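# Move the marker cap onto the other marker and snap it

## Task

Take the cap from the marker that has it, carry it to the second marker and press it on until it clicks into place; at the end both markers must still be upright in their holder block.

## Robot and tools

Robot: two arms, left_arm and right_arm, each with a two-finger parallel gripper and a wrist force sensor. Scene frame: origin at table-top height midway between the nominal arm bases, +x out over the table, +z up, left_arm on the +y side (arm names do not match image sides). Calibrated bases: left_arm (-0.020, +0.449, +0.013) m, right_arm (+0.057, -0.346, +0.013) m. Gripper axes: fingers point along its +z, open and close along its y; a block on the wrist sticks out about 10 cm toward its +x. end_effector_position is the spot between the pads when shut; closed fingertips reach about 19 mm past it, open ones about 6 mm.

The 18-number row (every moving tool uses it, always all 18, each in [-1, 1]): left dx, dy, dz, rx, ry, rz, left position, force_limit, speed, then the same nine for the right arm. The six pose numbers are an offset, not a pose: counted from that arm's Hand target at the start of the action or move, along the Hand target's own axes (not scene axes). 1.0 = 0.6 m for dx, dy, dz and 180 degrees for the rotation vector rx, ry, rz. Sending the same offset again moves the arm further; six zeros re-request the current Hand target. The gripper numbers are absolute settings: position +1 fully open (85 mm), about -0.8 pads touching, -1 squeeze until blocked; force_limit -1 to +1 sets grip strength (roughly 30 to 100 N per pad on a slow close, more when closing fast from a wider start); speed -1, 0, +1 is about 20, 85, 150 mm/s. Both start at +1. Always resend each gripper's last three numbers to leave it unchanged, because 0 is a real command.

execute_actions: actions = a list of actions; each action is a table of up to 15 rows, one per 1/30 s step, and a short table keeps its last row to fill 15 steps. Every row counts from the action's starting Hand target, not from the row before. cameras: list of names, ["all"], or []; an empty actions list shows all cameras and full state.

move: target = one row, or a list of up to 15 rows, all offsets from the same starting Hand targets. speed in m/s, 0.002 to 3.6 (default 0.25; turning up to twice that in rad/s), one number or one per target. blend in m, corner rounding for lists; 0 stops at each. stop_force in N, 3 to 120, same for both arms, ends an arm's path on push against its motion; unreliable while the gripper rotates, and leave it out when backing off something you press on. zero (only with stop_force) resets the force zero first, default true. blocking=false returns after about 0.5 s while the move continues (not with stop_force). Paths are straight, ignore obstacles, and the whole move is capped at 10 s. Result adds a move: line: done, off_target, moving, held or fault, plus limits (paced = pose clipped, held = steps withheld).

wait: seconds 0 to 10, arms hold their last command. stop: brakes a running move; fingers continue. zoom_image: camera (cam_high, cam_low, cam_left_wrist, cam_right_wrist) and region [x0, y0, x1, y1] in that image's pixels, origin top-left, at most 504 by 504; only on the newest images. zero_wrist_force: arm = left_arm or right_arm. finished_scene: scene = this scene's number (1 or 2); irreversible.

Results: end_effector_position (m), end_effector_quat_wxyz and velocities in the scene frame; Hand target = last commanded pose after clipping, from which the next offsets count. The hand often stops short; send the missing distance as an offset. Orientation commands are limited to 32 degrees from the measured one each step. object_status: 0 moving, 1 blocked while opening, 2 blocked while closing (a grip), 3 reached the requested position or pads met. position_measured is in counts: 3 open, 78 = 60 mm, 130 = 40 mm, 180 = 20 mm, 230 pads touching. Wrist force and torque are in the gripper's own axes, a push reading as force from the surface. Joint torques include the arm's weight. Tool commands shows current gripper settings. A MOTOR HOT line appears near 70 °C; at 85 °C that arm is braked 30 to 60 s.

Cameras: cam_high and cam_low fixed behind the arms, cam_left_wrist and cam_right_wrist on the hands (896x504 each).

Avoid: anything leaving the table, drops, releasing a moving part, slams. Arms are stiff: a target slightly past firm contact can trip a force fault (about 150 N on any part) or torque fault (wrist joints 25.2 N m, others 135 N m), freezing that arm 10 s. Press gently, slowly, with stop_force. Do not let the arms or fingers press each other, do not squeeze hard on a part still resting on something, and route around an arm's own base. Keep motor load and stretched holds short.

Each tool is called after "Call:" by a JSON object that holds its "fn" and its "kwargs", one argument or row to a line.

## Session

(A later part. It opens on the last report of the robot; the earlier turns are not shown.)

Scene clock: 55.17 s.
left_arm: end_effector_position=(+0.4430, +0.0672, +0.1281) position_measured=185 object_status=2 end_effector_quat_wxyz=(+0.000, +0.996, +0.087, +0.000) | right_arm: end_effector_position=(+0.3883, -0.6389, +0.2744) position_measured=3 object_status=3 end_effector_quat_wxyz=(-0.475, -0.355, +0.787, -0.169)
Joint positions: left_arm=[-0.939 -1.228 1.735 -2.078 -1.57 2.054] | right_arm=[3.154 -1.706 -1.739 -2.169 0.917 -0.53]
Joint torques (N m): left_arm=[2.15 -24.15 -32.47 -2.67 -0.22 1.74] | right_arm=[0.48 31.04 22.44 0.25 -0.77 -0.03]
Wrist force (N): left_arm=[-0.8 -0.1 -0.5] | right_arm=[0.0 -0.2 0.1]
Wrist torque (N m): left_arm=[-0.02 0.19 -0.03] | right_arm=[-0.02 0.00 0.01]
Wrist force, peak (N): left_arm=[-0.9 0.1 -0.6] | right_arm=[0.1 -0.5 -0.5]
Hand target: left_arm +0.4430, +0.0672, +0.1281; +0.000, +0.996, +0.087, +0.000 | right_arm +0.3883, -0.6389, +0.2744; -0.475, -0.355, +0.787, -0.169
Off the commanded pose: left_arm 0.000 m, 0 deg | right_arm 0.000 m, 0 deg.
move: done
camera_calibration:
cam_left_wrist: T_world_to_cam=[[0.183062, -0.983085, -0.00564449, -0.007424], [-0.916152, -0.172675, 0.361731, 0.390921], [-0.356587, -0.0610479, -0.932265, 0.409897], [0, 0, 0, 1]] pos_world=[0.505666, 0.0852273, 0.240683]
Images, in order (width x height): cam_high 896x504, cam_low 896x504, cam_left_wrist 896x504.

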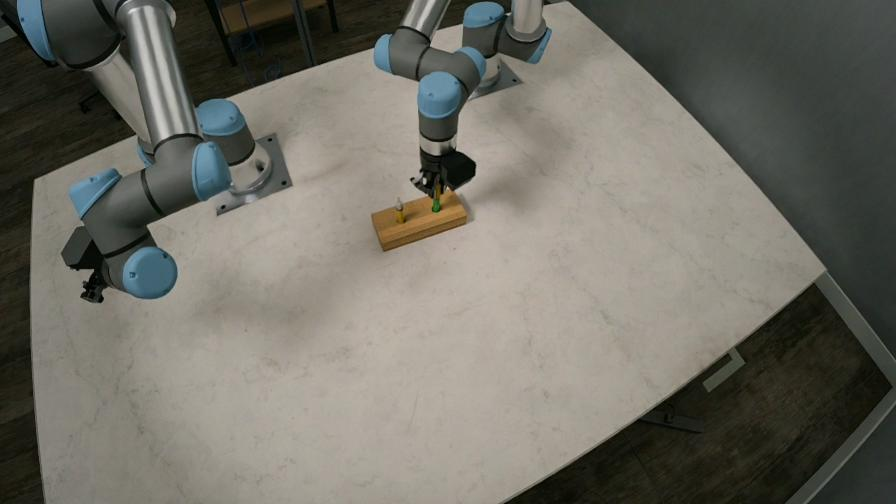

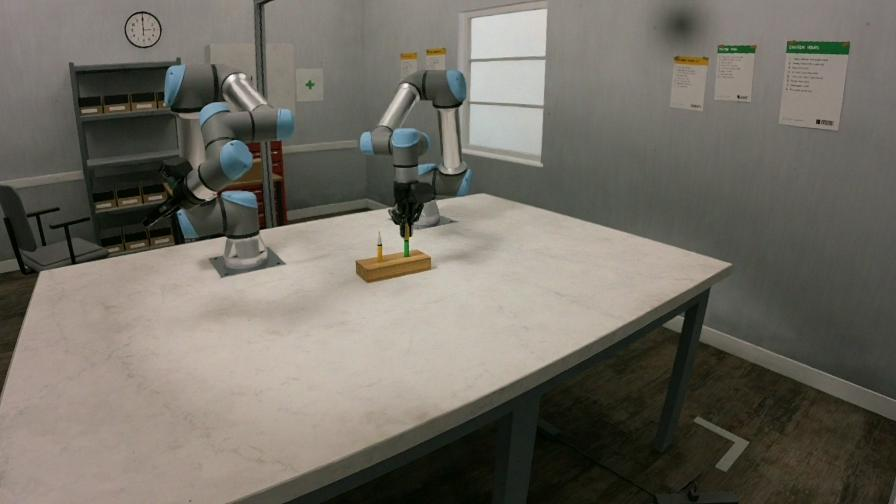

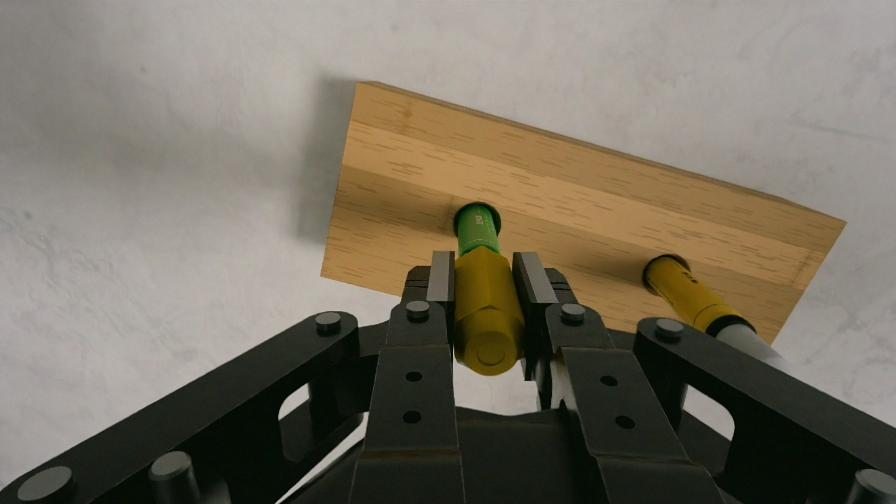

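Call:
{"fn": "move", "kwargs": {
  "target": [0, 0, -0.0133, 0, 0, 0, -1, -1, -1, 0, 0, 0, 0, 0, 0, 1, 1, 1],
  "speed": 0.02,
  "stop_force": 25,
  "cameras": ["cam_left_wrist", "cam_low", "cam_high"]
}}

Call:
{"fn": "zoom_image", "kwargs": {
  "camera": "cam_left_wrist",
  "region": [380, 160, 600, 400]
}}

Call:
{"fn": "zoom_image", "kwargs": {
  "camera": "cam_low",
  "region": [350, 200, 450, 290]
}}

Call:
{"fn": "zoom_image", "kwargs": {
  "camera": "cam_high",
  "region": [380, 160, 480, 260]
}}

Scene clock: 58.37 s.
left_arm: end_effector_position=(+0.4430, +0.0672, +0.1361) position_measured=185 object_status=2 end_effector_quat_wxyz=(+0.000, +0.996, +0.087, +0.000) | right_arm: end_effector_position=(+0.3883, -0.6389, +0.2744) position_measured=3 object_status=3 end_effector_quat_wxyz=(-0.475, -0.355, +0.787, -0.169)
Joint positions: left_arm=[-0.939 -1.237 1.725 -2.059 -1.57 2.054] | right_arm=[3.154 -1.706 -1.739 -2.169 0.917 -0.53]
Joint torques (N m): left_arm=[-2.02 -24.41 -13.42 -5.09 -0.19 0.29] | right_arm=[-0.74 30.1 23.29 0.33 -0.9 -0.05]
Wrist force (N): left_arm=[-0.8 0.3 -0.4] | right_arm=[-0.1 -0.3 -0.1]
Wrist torque (N m): left_arm=[0.03 0.18 -0.03] | right_arm=[-0.04 0.00 0.01]
Wrist force, peak (N): left_arm=[-0.8 0.1 -0.9] | right_arm=[0.2 -0.6 0.0]
Hand target: left_arm +0.4430, +0.0672, +0.1361; +0.000, +0.996, +0.087, +0.000 | right_arm +0.3883, -0.6389, +0.2744; -0.475, -0.355, +0.787, -0.169
Off the commanded pose: left_arm 0.000 m, 0 deg | right_arm 0.000 m, 0 deg.
move: done
camera_calibration:
cam_left_wrist: T_world_to_cam=[[0.183062, -0.983085, -0.00564449, -0.0073794], [-0.916152, -0.172675, 0.361731, 0.388064], [-0.356587, -0.0610479, -0.932265, 0.417262], [0, 0, 0, 1]] pos_world=[0.505666, 0.0852273, 0.248583]
Images, in order (width x height): cam_high 896x504, cam_low 896x504, cam_left_wrist 896x504.

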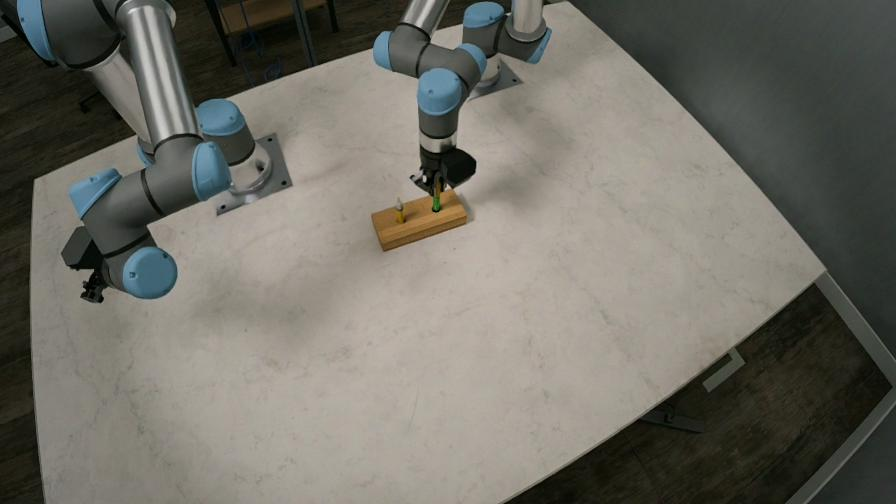

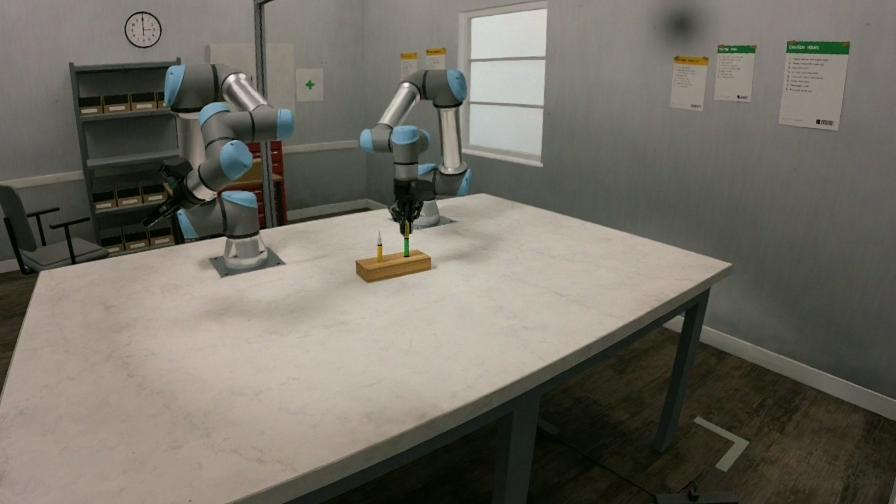

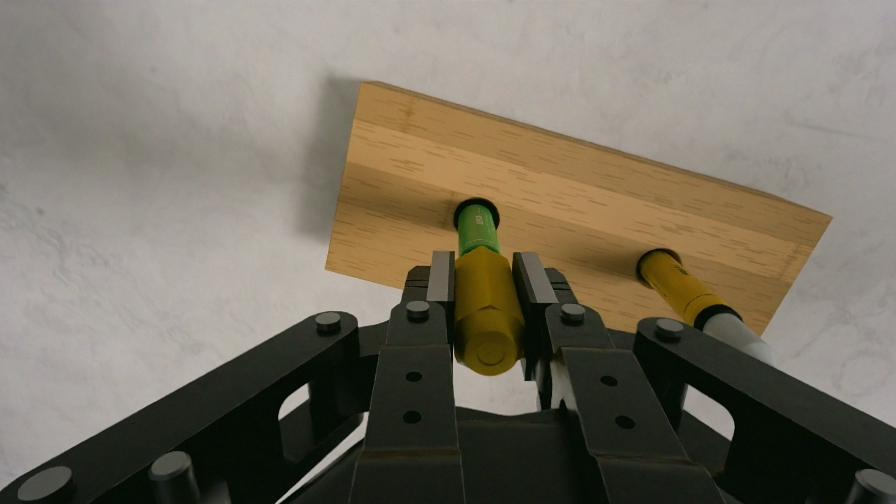

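Scaled by 2.100 from the camera's 896x504 image, which has a finer 1280x720 frame.

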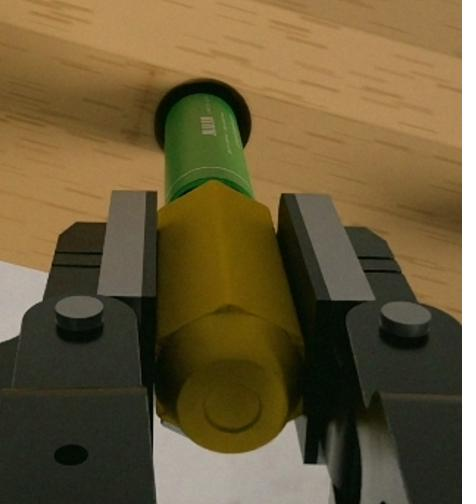

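Scaled by 5.040 from the camera's 896x504 image, which has a finer 1280x720 frame.

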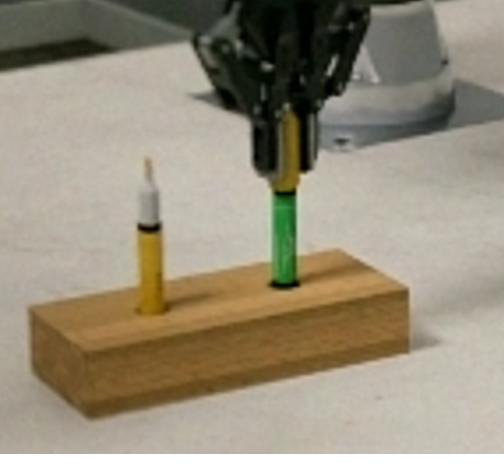

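Scaled by 5.040 from the camera's 896x504 image, which has a finer 1280x720 frame.

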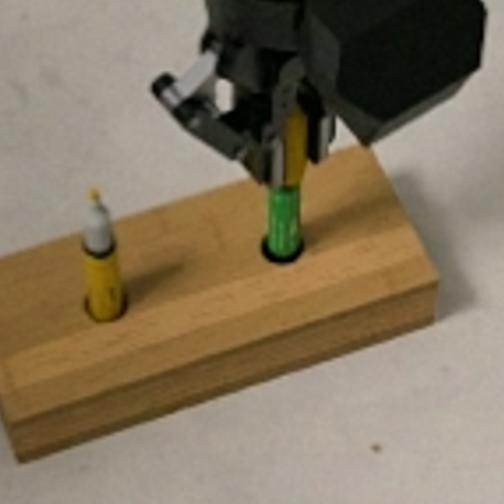

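Call:
{"fn": "move", "kwargs": {
  "target": [0, 0, 0, 0, 0, 0, -1, -1, -1, -0.4857, 0.5917, -0.2145, 0.3823, 0.1230, -0.1047, 1, 1, 1],
  "speed": 0.25,
  "cameras": ["all"]
}}

Scene clock: 100.30 s.
left_arm: end_effector_position=(+0.4430, +0.0672, +0.1361) position_measured=185 object_status=2 end_effector_quat_wxyz=(+0.000, +0.996, +0.087, +0.000) | right_arm: end_effector_position=(+0.3003, -0.1998, +0.1101) position_measured=3 object_status=3 end_effector_quat_wxyz=(+0.346, +0.638, -0.392, +0.565)
Joint positions: left_arm=[-0.939 -1.237 1.725 -2.059 -1.57 2.054] | right_arm=[4.749 -1.934 -2.22 -1.995 1.12 -0.057]
Joint torques (N m): left_arm=[-6.75 -24.74 -14.37 -4.94 -0.44 -1.27] | right_arm=[8.58 19.79 5.79 -2.76 1.07 -1.72]
Wrist force (N): left_arm=[-0.7 0.1 -0.4] | right_arm=[-0.8 -0.6 -0.1]
Wrist torque (N m): left_arm=[-0.01 0.17 -0.03] | right_arm=[-0.11 0.21 0.00]
Wrist force, peak (N): left_arm=[-1.0 0.0 -0.3] | right_arm=[-2.6 -0.7 -1.9]
Hand target: left_arm +0.4430, +0.0672, +0.1361; +0.000, +0.996, +0.087, +0.000 | right_arm +0.3003, -0.1998, +0.1101; +0.346, +0.638, -0.392, +0.566
Off the commanded pose: left_arm 0.000 m, 0 deg | right_arm 0.000 m, 0 deg.
move: done
camera_calibration:
cam_left_wrist: T_world_to_cam=[[0.183062, -0.983085, -0.00564449, -0.0073794], [-0.916152, -0.172675, 0.361731, 0.388064], [-0.356587, -0.0610479, -0.932265, 0.417262], [0, 0, 0, 1]] pos_world=[0.505666, 0.0852273, 0.248583]
cam_right_wrist: T_world_to_cam=[[-0.881315, -0.472439, -0.00918222, 0.190145], [-0.21668, 0.421322, -0.880646, 0.261437], [0.41992, -0.774137, -0.473686, -0.0976751], [0, 0, 0, 1]] pos_world=[0.265242, -0.0959308, 0.185712]

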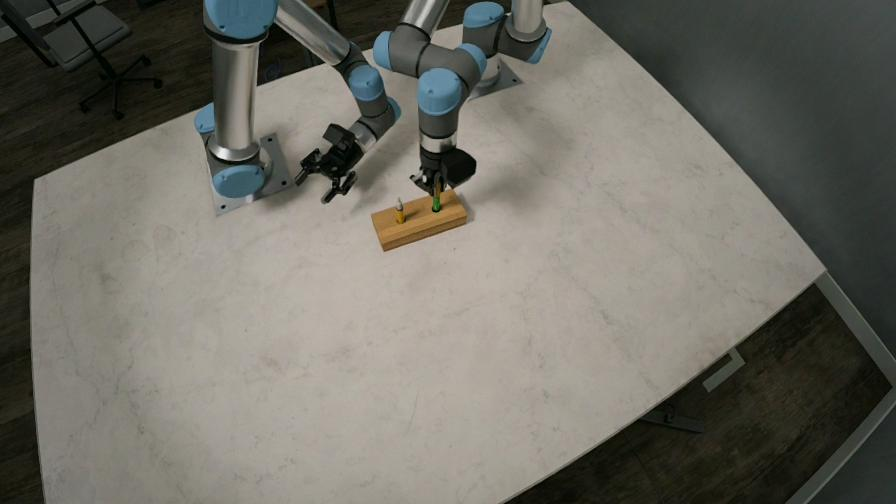

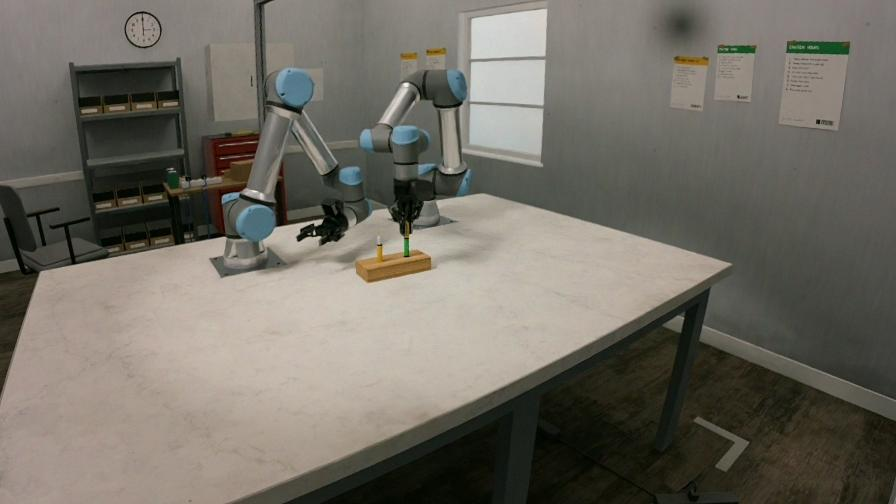

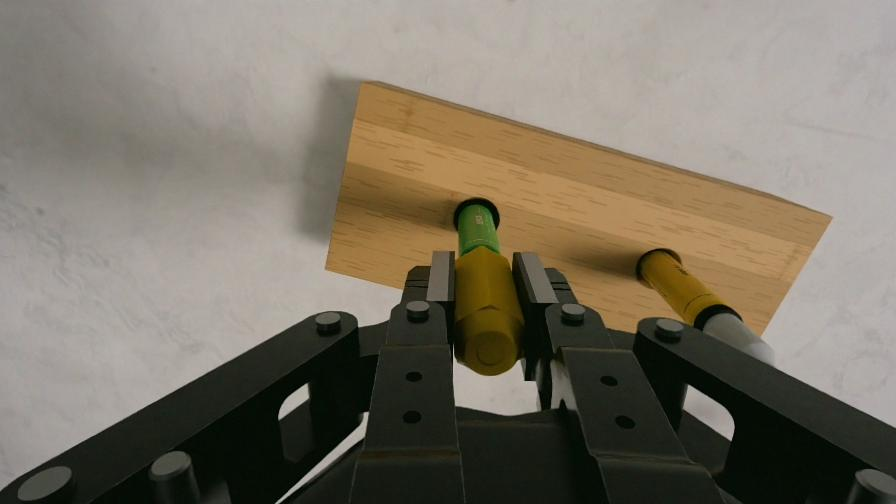

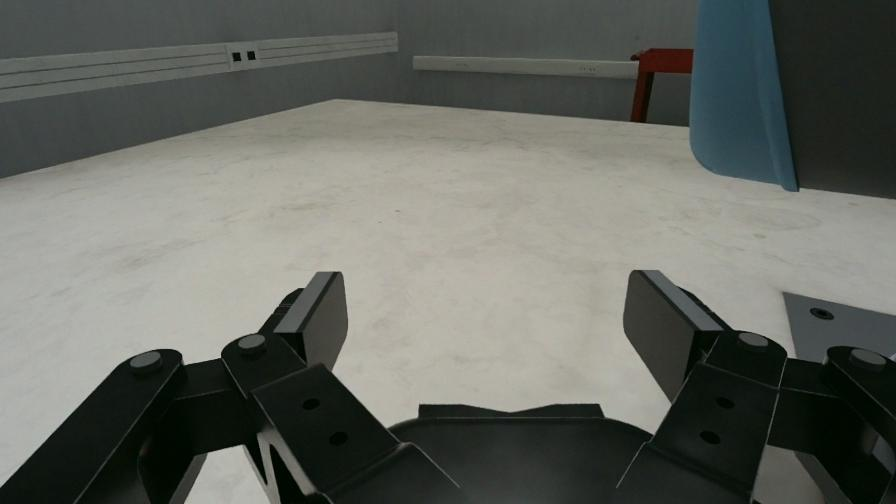

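Call:
{"fn": "move", "kwargs": {
  "target": [0, 0, 0, 0, 0, 0, -1, -1, -1, -0.0747, -0.2635, -0.4772, 0.2092, -0.0166, -0.0311, 1, 1, 1],
  "speed": 0.2,
  "cameras": ["all"]
}}

Scene clock: 105.20 s.
left_arm: end_effector_position=(+0.4430, +0.0672, +0.1361) position_measured=185 object_status=2 end_effector_quat_wxyz=(+0.000, +0.996, +0.087, +0.000) | right_arm: end_effector_position=(+0.3101, +0.1300, +0.1001) position_measured=3 object_status=3 end_effector_quat_wxyz=(+0.139, +0.748, -0.166, +0.628)
Joint positions: left_arm=[-0.939 -1.237 1.725 -2.059 -1.57 2.054] | right_arm=[4.923 -2.223 -1.687 -2.082 0.647 -0.233]
Joint torques (N m): left_arm=[-7.81 -24.98 -13.96 -4.76 -0.48 -1.29] | right_arm=[-7.81 55.71 19.05 -1.7 -1.34 0.63]
Wrist force (N): left_arm=[-0.6 0.0 -0.2] | right_arm=[-0.8 -0.9 -0.1]
Wrist torque (N m): left_arm=[-0.01 0.16 -0.04] | right_arm=[-0.13 0.19 -0.05]
Wrist force, peak (N): left_arm=[-0.9 0.0 -0.6] | right_arm=[-1.1 -2.7 -1.2]
Hand target: left_arm +0.4430, +0.0672, +0.1361; +0.000, +0.996, +0.087, +0.000 | right_arm +0.3101, +0.1300, +0.1002; +0.139, +0.748, -0.166, +0.628
Off the commanded pose: left_arm 0.000 m, 0 deg | right_arm 0.000 m, 0 deg.
move: done
camera_calibration:
cam_left_wrist: T_world_to_cam=[[0.183062, -0.983085, -0.00564449, -0.0073794], [-0.916152, -0.172675, 0.361731, 0.388064], [-0.356587, -0.0610479, -0.932265, 0.417262], [0, 0, 0, 1]] pos_world=[0.505666, 0.0852273, 0.248583]
cam_right_wrist: T_world_to_cam=[[-0.402986, -0.915152, -0.00993382, 0.263751], [-0.472319, 0.217257, -0.854233, 0.218976], [0.783912, -0.339552, -0.519795, -0.0159543], [0, 0, 0, 1]] pos_world=[0.222221, 0.188381, 0.181384]

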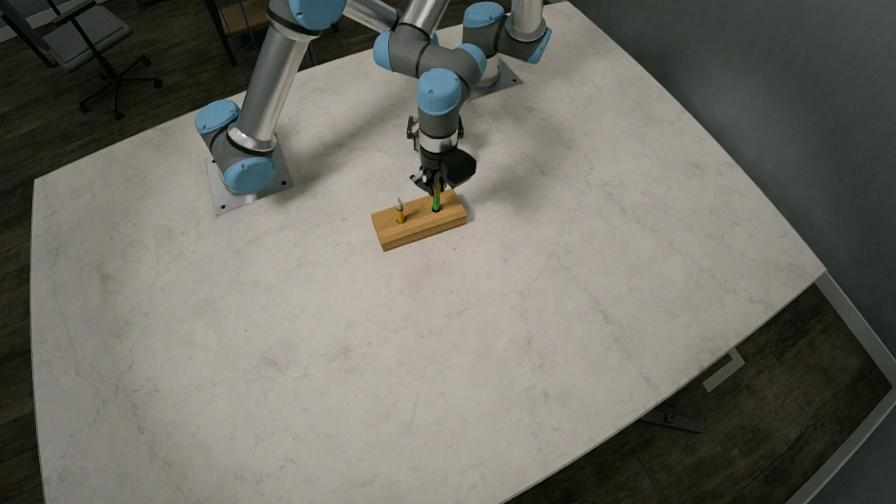

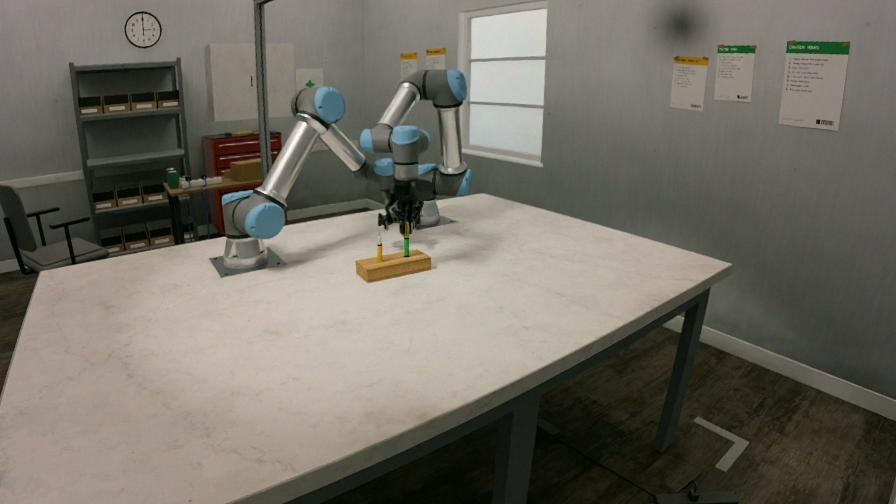

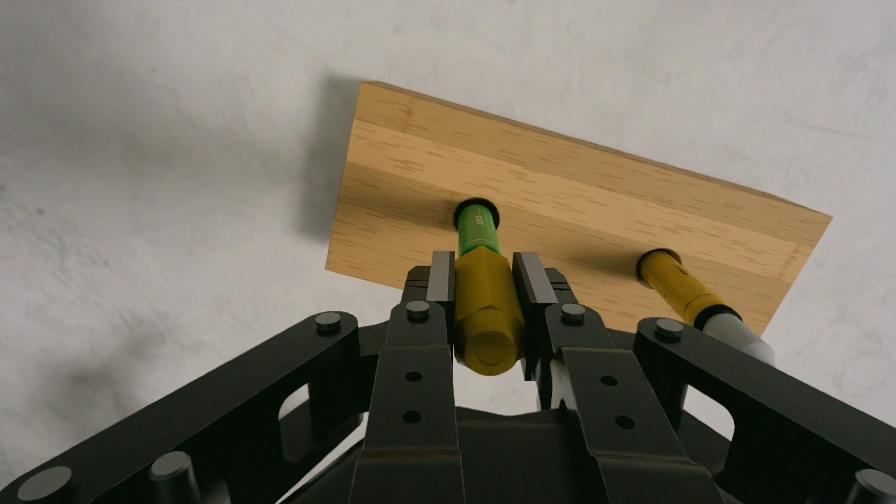

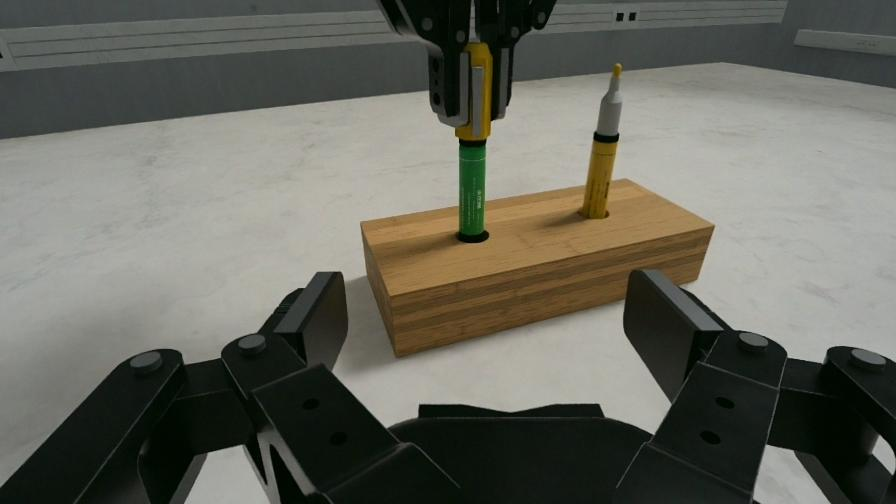

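Call:
{"fn": "move", "kwargs": {
  "target": [0, 0, 0, 0, 0, 0, -1, -1, -1, 0, 0, 0.15, 0, 0, 0, 0.3, -1, 0],
  "speed": 0.12,
  "cameras": ["cam_high", "cam_low", "cam_right_wrist"]
}}

Call:
{"fn": "zoom_image", "kwargs": {
  "camera": "cam_right_wrist",
  "region": [300, 60, 680, 360]
}}

Scene clock: 112.00 s.
left_arm: end_effector_position=(+0.4430, +0.0672, +0.1361) position_measured=185 object_status=2 end_effector_quat_wxyz=(+0.000, +0.996, +0.087, +0.000) | right_arm: end_effector_position=(+0.3904, +0.0926, +0.0847) position_measured=91 object_status=3 end_effector_quat_wxyz=(+0.139, +0.748, -0.166, +0.628)
Joint positions: left_arm=[-0.939 -1.237 1.725 -2.059 -1.57 2.054] | right_arm=[4.788 -2.196 -1.805 -1.925 0.519 -0.312]
Joint torques (N m): left_arm=[-7.12 -25.41 -14.82 -4.49 -0.67 -1.28] | right_arm=[-2.33 38.05 21.09 -0.07 -0.76 1.55]
Wrist force (N): left_arm=[-0.8 0.1 -0.2] | right_arm=[-0.7 -0.6 -0.1]
Wrist torque (N m): left_arm=[0.00 0.19 -0.03] | right_arm=[-0.09 0.17 -0.08]
Wrist force, peak (N): left_arm=[-0.9 0.1 -0.5] | right_arm=[-0.8 -1.0 -1.8]
Hand target: left_arm +0.4430, +0.0672, +0.1361; +0.000, +0.996, +0.087, +0.000 | right_arm +0.3904, +0.0926, +0.0846; +0.139, +0.748, -0.166, +0.628
Off the commanded pose: left_arm 0.000 m, 0 deg | right_arm 0.000 m, 0 deg.
move: done
camera_calibration:
cam_right_wrist: T_world_to_cam=[[-0.402844, -0.915214, -0.0100292, 0.261713], [-0.472419, 0.217302, -0.854166, 0.251887], [0.783924, -0.339357, -0.519903, -0.0996204], [0, 0, 0, 1]] pos_world=[0.30252, 0.150981, 0.165985]
Images, in order (width x height): cam_high 896x504, cam_low 896x504, cam_right_wrist 896x504.

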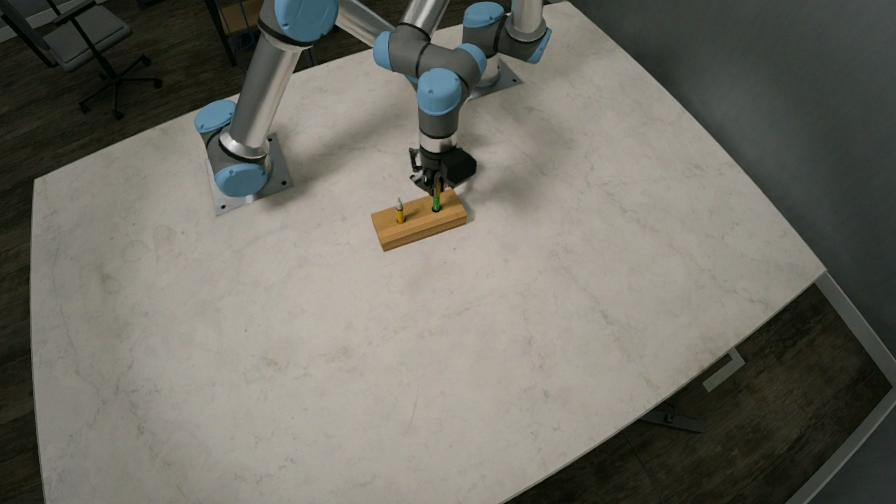

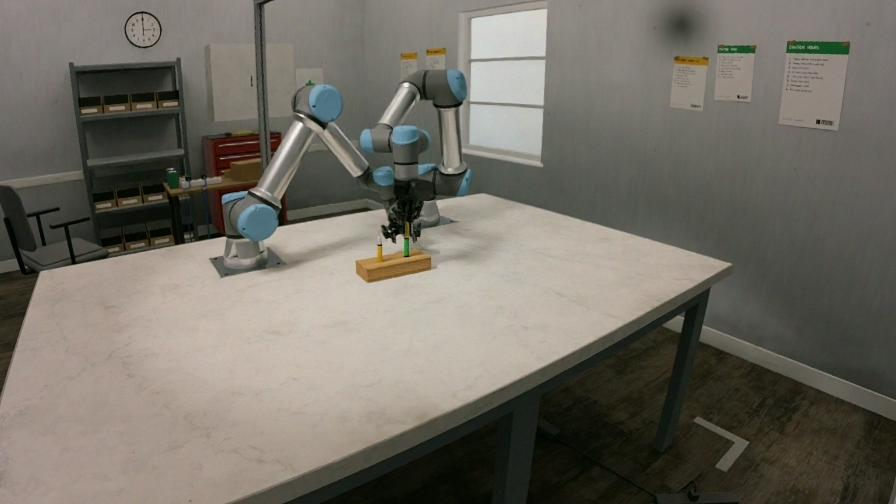

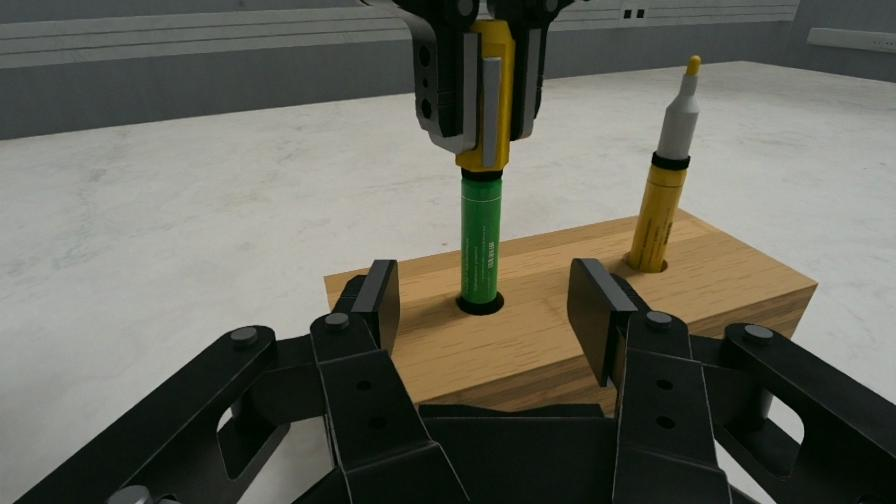

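Scaled by 1.326 from the camera's 896x504 image, which has a finer 1280x720 frame.

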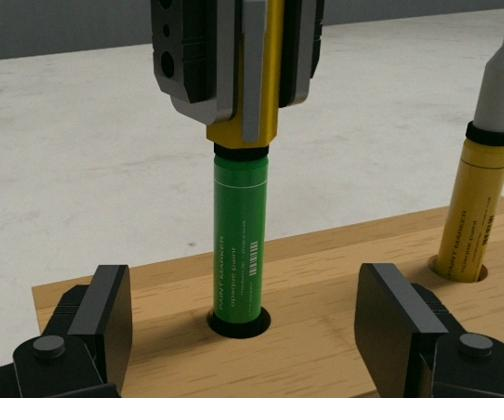

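Call:
{"fn": "move", "kwargs": {
  "target": [0, 0, 0, 0, 0, 0, -1, -1, -1, 0, 0.0025, 0.0975, 0, 0, 0, 0.3, -1, 0],
  "speed": 0.06,
  "cameras": ["cam_high", "cam_low", "cam_right_wrist", "cam_left_wrist"]
}}

Call:
{"fn": "zoom_image", "kwargs": {
  "camera": "cam_right_wrist",
  "region": [300, 120, 680, 420]
}}

Call:
{"fn": "zoom_image", "kwargs": {
  "camera": "cam_low",
  "region": [350, 170, 460, 290]
}}

Scene clock: 116.70 s.
left_arm: end_effector_position=(+0.4430, +0.0672, +0.1361) position_measured=185 object_status=2 end_effector_quat_wxyz=(+0.000, +0.996, +0.087, +0.000) | right_arm: end_effector_position=(+0.4420, +0.0668, +0.0745) position_measured=91 object_status=3 end_effector_quat_wxyz=(+0.139, +0.748, -0.166, +0.628)
Joint positions: left_arm=[-0.939 -1.237 1.725 -2.059 -1.57 2.054] | right_arm=[4.691 -2.19 -1.87 -1.795 0.429 -0.393]
Joint torques (N m): left_arm=[-7.03 -24.52 -14.01 -4.38 -0.65 -1.19] | right_arm=[7.89 54.41 22.28 -0.93 0.57 1.51]
Wrist force (N): left_arm=[-0.6 0.1 -0.3] | right_arm=[-0.7 -0.6 0.1]
Wrist torque (N m): left_arm=[0.00 0.16 -0.04] | right_arm=[-0.07 0.15 0.00]
Wrist force, peak (N): left_arm=[-0.9 0.5 -0.3] | right_arm=[-0.7 -0.7 -1.1]
Hand target: left_arm +0.4430, +0.0672, +0.1361; +0.000, +0.996, +0.087, +0.000 | right_arm +0.4420, +0.0669, +0.0745; +0.139, +0.748, -0.166, +0.628
Off the commanded pose: left_arm 0.000 m, 0 deg | right_arm 0.000 m, 0 deg.
move: done
camera_calibration:
cam_left_wrist: T_world_to_cam=[[0.183062, -0.983085, -0.00564449, -0.0073794], [-0.916152, -0.172675, 0.361731, 0.388064], [-0.356587, -0.0610479, -0.932265, 0.417262], [0, 0, 0, 1]] pos_world=[0.505666, 0.0852273, 0.248583]
cam_right_wrist: T_world_to_cam=[[-0.402901, -0.915191, -0.00977752, 0.258804], [-0.472393, 0.217091, -0.854234, 0.273231], [0.783911, -0.339553, -0.519796, -0.154196], [0, 0, 0, 1]] pos_world=[0.354221, 0.125181, 0.155783]

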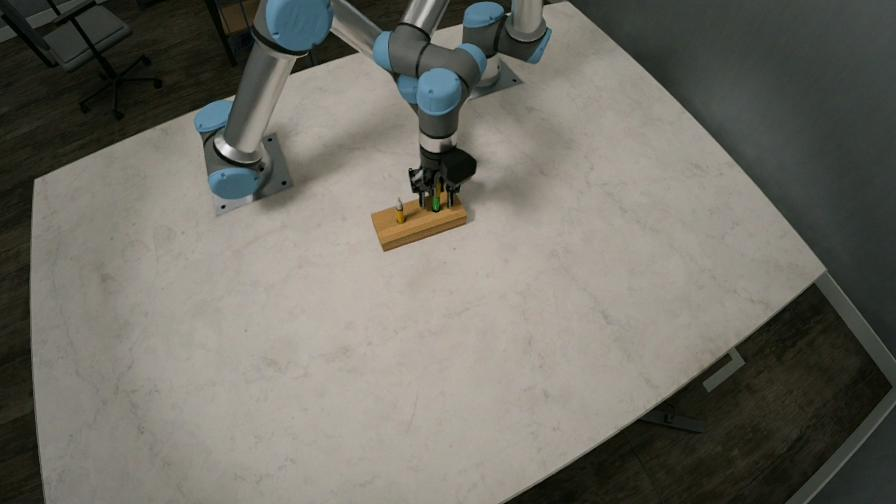

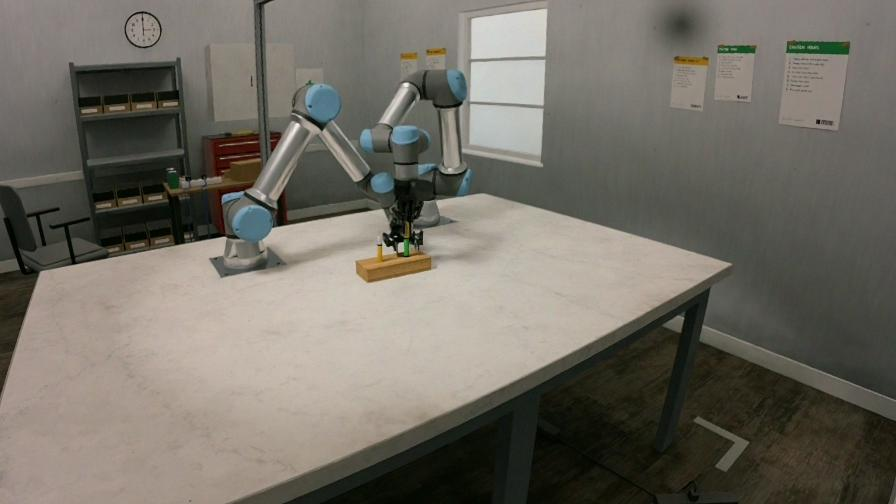

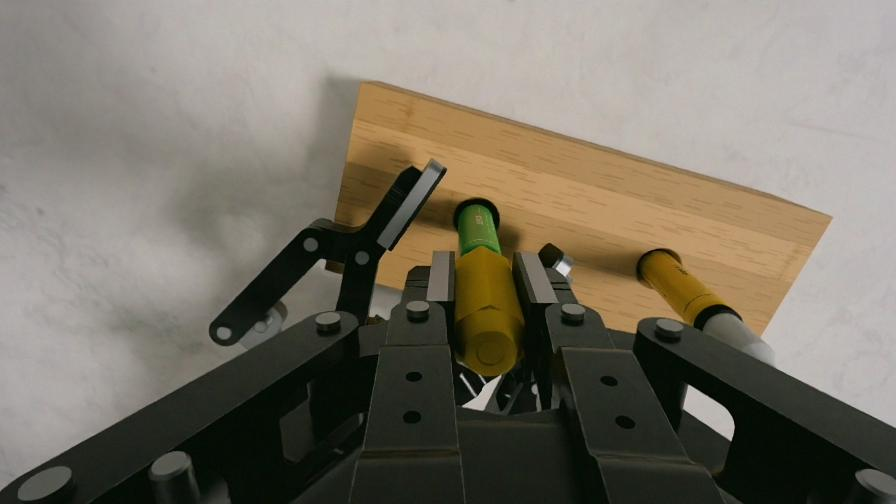

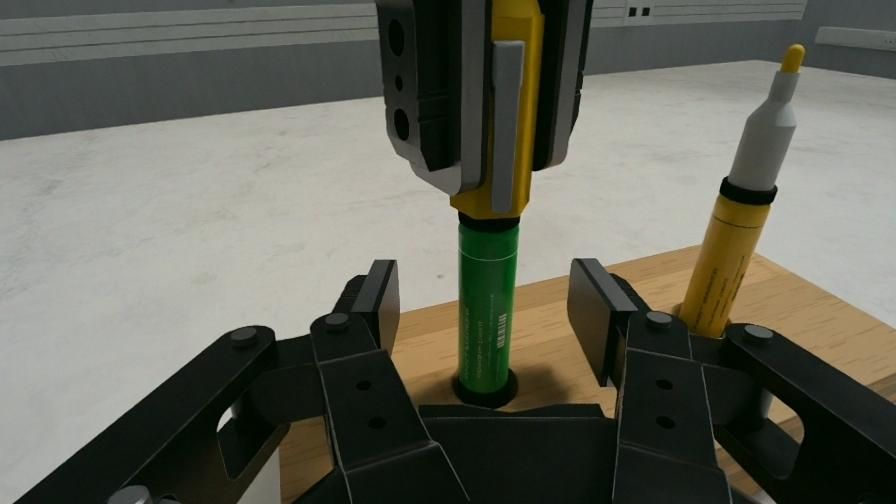

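Scaled by 1.326 from the camera's 896x504 image, which has a finer 1280x720 frame.

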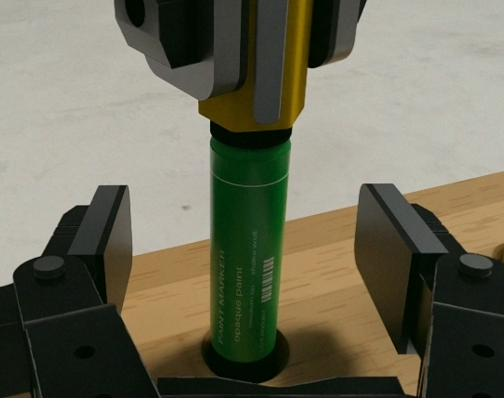

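Scaled by 4.200 from the camera's 896x504 image, which has a finer 1280x720 frame.

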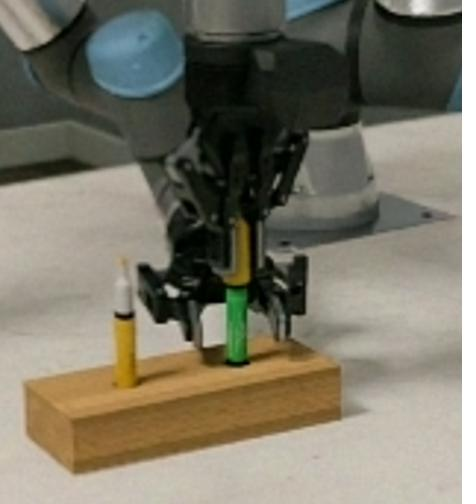

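Call:
{"fn": "move", "kwargs": {
  "target": [
    [0, 0, 0, 0, 0, 0, -1, -1, -1, 0, 0.0015, 0, 0, 0, 0, 0.3, -1, 0],
    [0, 0, 0, 0, 0, 0, -1, -1, -1, 0, 0.0015, 0, 0, 0, 0, -1, -1, -1]
  ],
  "speed": 0.05,
  "cameras": ["cam_high", "cam_low", "cam_right_wrist", "cam_left_wrist"]
}}

Call:
{"fn": "zoom_image", "kwargs": {
  "camera": "cam_right_wrist",
  "region": [300, 120, 680, 420]
}}

Call:
{"fn": "zoom_image", "kwargs": {
  "camera": "cam_low",
  "region": [350, 170, 460, 290]
}}

Scene clock: 121.50 s.
left_arm: end_effector_position=(+0.4430, +0.0671, +0.1361) position_measured=185 object_status=2 end_effector_quat_wxyz=(+0.000, +0.996, +0.087, +0.000) | right_arm: end_effector_position=(+0.4417, +0.0661, +0.0745) position_measured=192 object_status=0 end_effector_quat_wxyz=(+0.139, +0.748, -0.166, +0.628)
Joint positions: left_arm=[-0.939 -1.237 1.725 -2.059 -1.57 2.054] | right_arm=[4.692 -2.189 -1.872 -1.794 0.43 -0.392]
Joint torques (N m): left_arm=[-1.34 -24.91 -14.52 -3.7 1.75 -1.47] | right_arm=[1.44 47.62 17.45 0.25 0.63 -0.61]
Wrist force (N): left_arm=[-3.8 5.2 -1.9] | right_arm=[-2.3 -7.9 -0.4]
Wrist torque (N m): left_arm=[-0.11 0.14 -0.04] | right_arm=[-0.09 0.16 -0.17]
Wrist force, peak (N): left_arm=[-4.0 5.4 -1.8] | right_arm=[-2.4 -8.4 -0.3]
Hand target: left_arm +0.4430, +0.0672, +0.1361; +0.000, +0.996, +0.087, +0.000 | right_arm +0.4417, +0.0661, +0.0745; +0.139, +0.748, -0.166, +0.628
Off the commanded pose: left_arm 0.000 m, 0 deg | right_arm 0.000 m, 0 deg.
move: done
camera_calibration:
cam_left_wrist: T_world_to_cam=[[0.183106, -0.983077, -0.00557553, -0.00740146], [-0.91611, -0.172685, 0.361832, 0.387926], [-0.356672, -0.0611461, -0.932226, 0.417268], [0, 0, 0, 1]] pos_world=[0.505566, 0.0852273, 0.248582]
cam_right_wrist: T_world_to_cam=[[-0.40274, -0.915259, -0.010097, 0.258003], [-0.4724, 0.217292, -0.854179, 0.273164], [0.783989, -0.339242, -0.51988, -0.154172], [0, 0, 0, 1]] pos_world=[0.35382, 0.124481, 0.155785]

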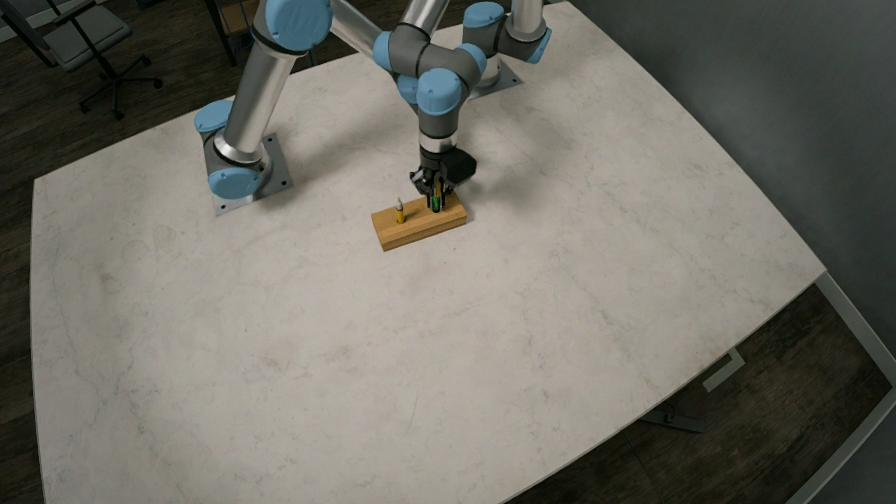

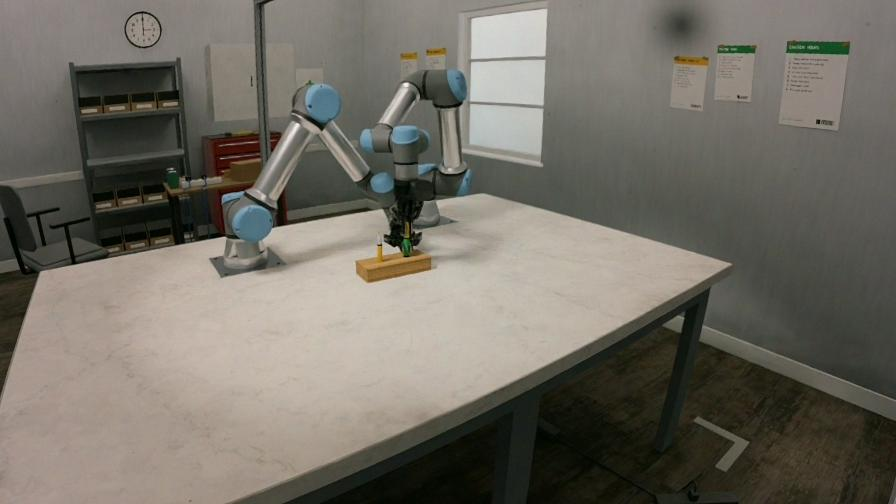

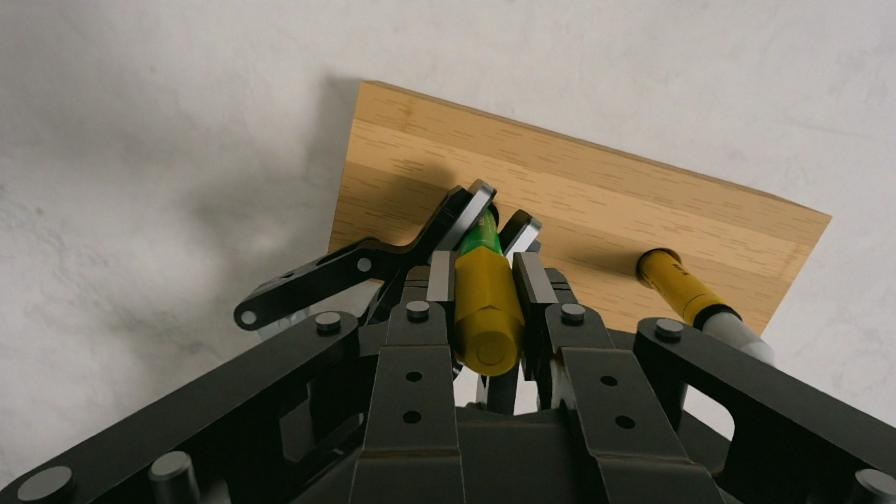

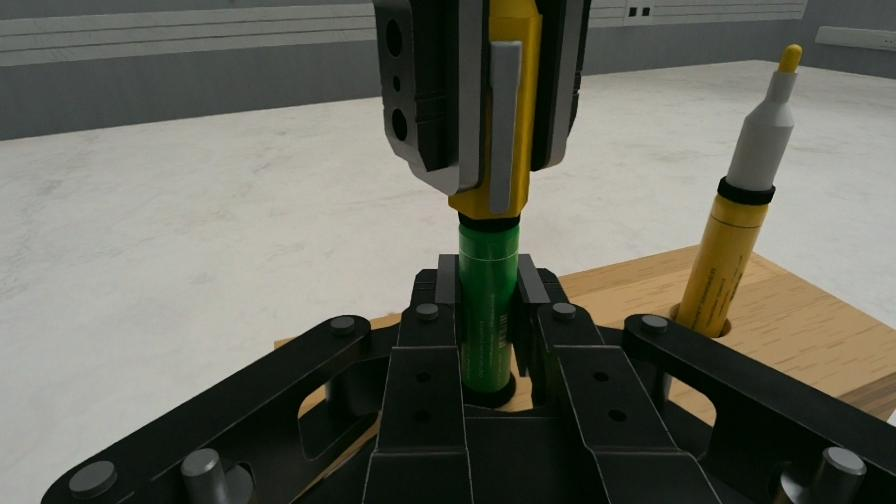

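Scaled by 1.326 from the camera's 896x504 image, which has a finer 1280x720 frame.

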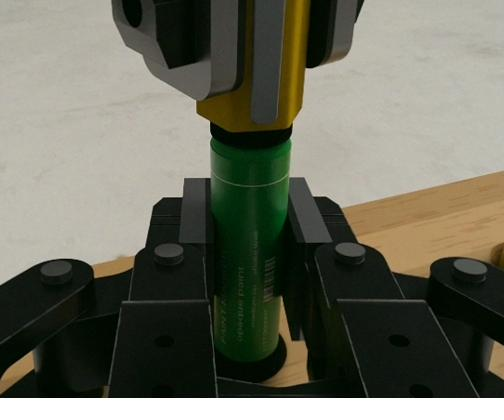

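Scaled by 4.200 from the camera's 896x504 image, which has a finer 1280x720 frame.

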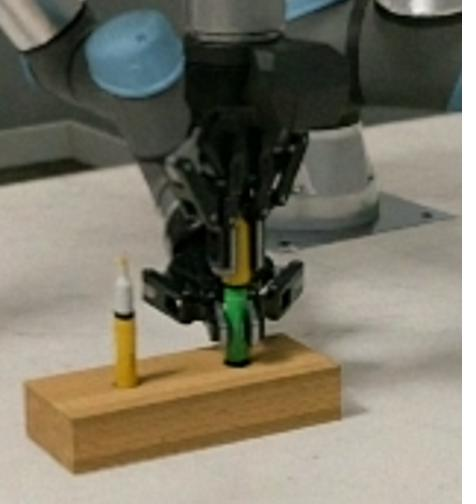

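Call:
{"fn": "wait", "kwargs": {
  "seconds": 0.3
}}

Scene clock: 122.80 s.
left_arm: end_effector_position=(+0.4430, +0.0672, +0.1361) position_measured=185 object_status=2 end_effector_quat_wxyz=(+0.000, +0.996, +0.087, +0.000) | right_arm: end_effector_position=(+0.4416, +0.0661, +0.0745) position_measured=192 object_status=2 end_effector_quat_wxyz=(+0.139, +0.748, -0.166, +0.628)
Joint positions: left_arm=[-0.939 -1.237 1.725 -2.059 -1.57 2.054] | right_arm=[4.692 -2.189 -1.872 -1.794 0.43 -0.392]
Joint torques (N m): left_arm=[6.95 -24.59 -14.17 -2.78 2.49 -1.34] | right_arm=[-3.01 42.88 4.41 -0.97 1.52 -0.73]
Wrist force (N): left_arm=[-3.9 5.2 -1.7] | right_arm=[-2.7 -8.0 -0.4]
Wrist torque (N m): left_arm=[-0.12 0.15 -0.04] | right_arm=[-0.09 0.22 -0.17]
Wrist force, peak (N): left_arm=[-3.9 5.5 -1.8] | right_arm=[-2.9 -8.2 -0.4]
Hand target: left_arm +0.4430, +0.0672, +0.1361; +0.000, +0.996, +0.087, +0.000 | right_arm +0.4417, +0.0661, +0.0745; +0.139, +0.748, -0.166, +0.628
Tool commands: left_gripper/position=-1.0 left_gripper/force_limit=-1.0 left_gripper/speed=-1.0 right_gripper/position=-1.0 right_gripper/force_limit=-1.0 right_gripper/speed=-1.0
Off the commanded pose: left_arm 0.000 m, 0 deg | right_arm 0.000 m, 0 deg.
wait: 0.30 s; at rest from the start

Call:
{"fn": "move", "kwargs": {
  "target": [0, 0, 0, 0, 0, 0, -1, -1, -1, 0, -0.0013, 0, 0, 0, 0, -1, -1, -1],
  "speed": 0.02
}}

Scene clock: 124.70 s.
left_arm: end_effector_position=(+0.4430, +0.0672, +0.1361) position_measured=185 object_status=2 end_effector_quat_wxyz=(+0.000, +0.996, +0.087, +0.000) | right_arm: end_effector_position=(+0.4420, +0.0668, +0.0745) position_measured=192 object_status=2 end_effector_quat_wxyz=(+0.139, +0.748, -0.166, +0.628)
Joint positions: left_arm=[-0.939 -1.237 1.725 -2.059 -1.57 2.054] | right_arm=[4.691 -2.19 -1.87 -1.794 0.429 -0.393]
Joint torques (N m): left_arm=[7.65 -25.86 -15.34 -2.21 -0.26 -1.17] | right_arm=[-7.06 33.83 19.92 -0.65 -1.98 -1.72]
Wrist force (N): left_arm=[-0.3 -0.2 0.2] | right_arm=[0.5 -0.1 -0.2]
Wrist torque (N m): left_arm=[0.02 0.17 -0.03] | right_arm=[-0.06 0.06 -0.01]
Wrist force, peak (N): left_arm=[-4.0 5.6 -1.8] | right_arm=[-2.6 -8.2 -0.5]
Hand target: left_arm +0.4430, +0.0672, +0.1361; +0.000, +0.996, +0.087, +0.000 | right_arm +0.4420, +0.0668, +0.0745; +0.139, +0.748, -0.166, +0.628
Off the commanded pose: left_arm 0.000 m, 0 deg | right_arm 0.000 m, 0 deg.
move: done


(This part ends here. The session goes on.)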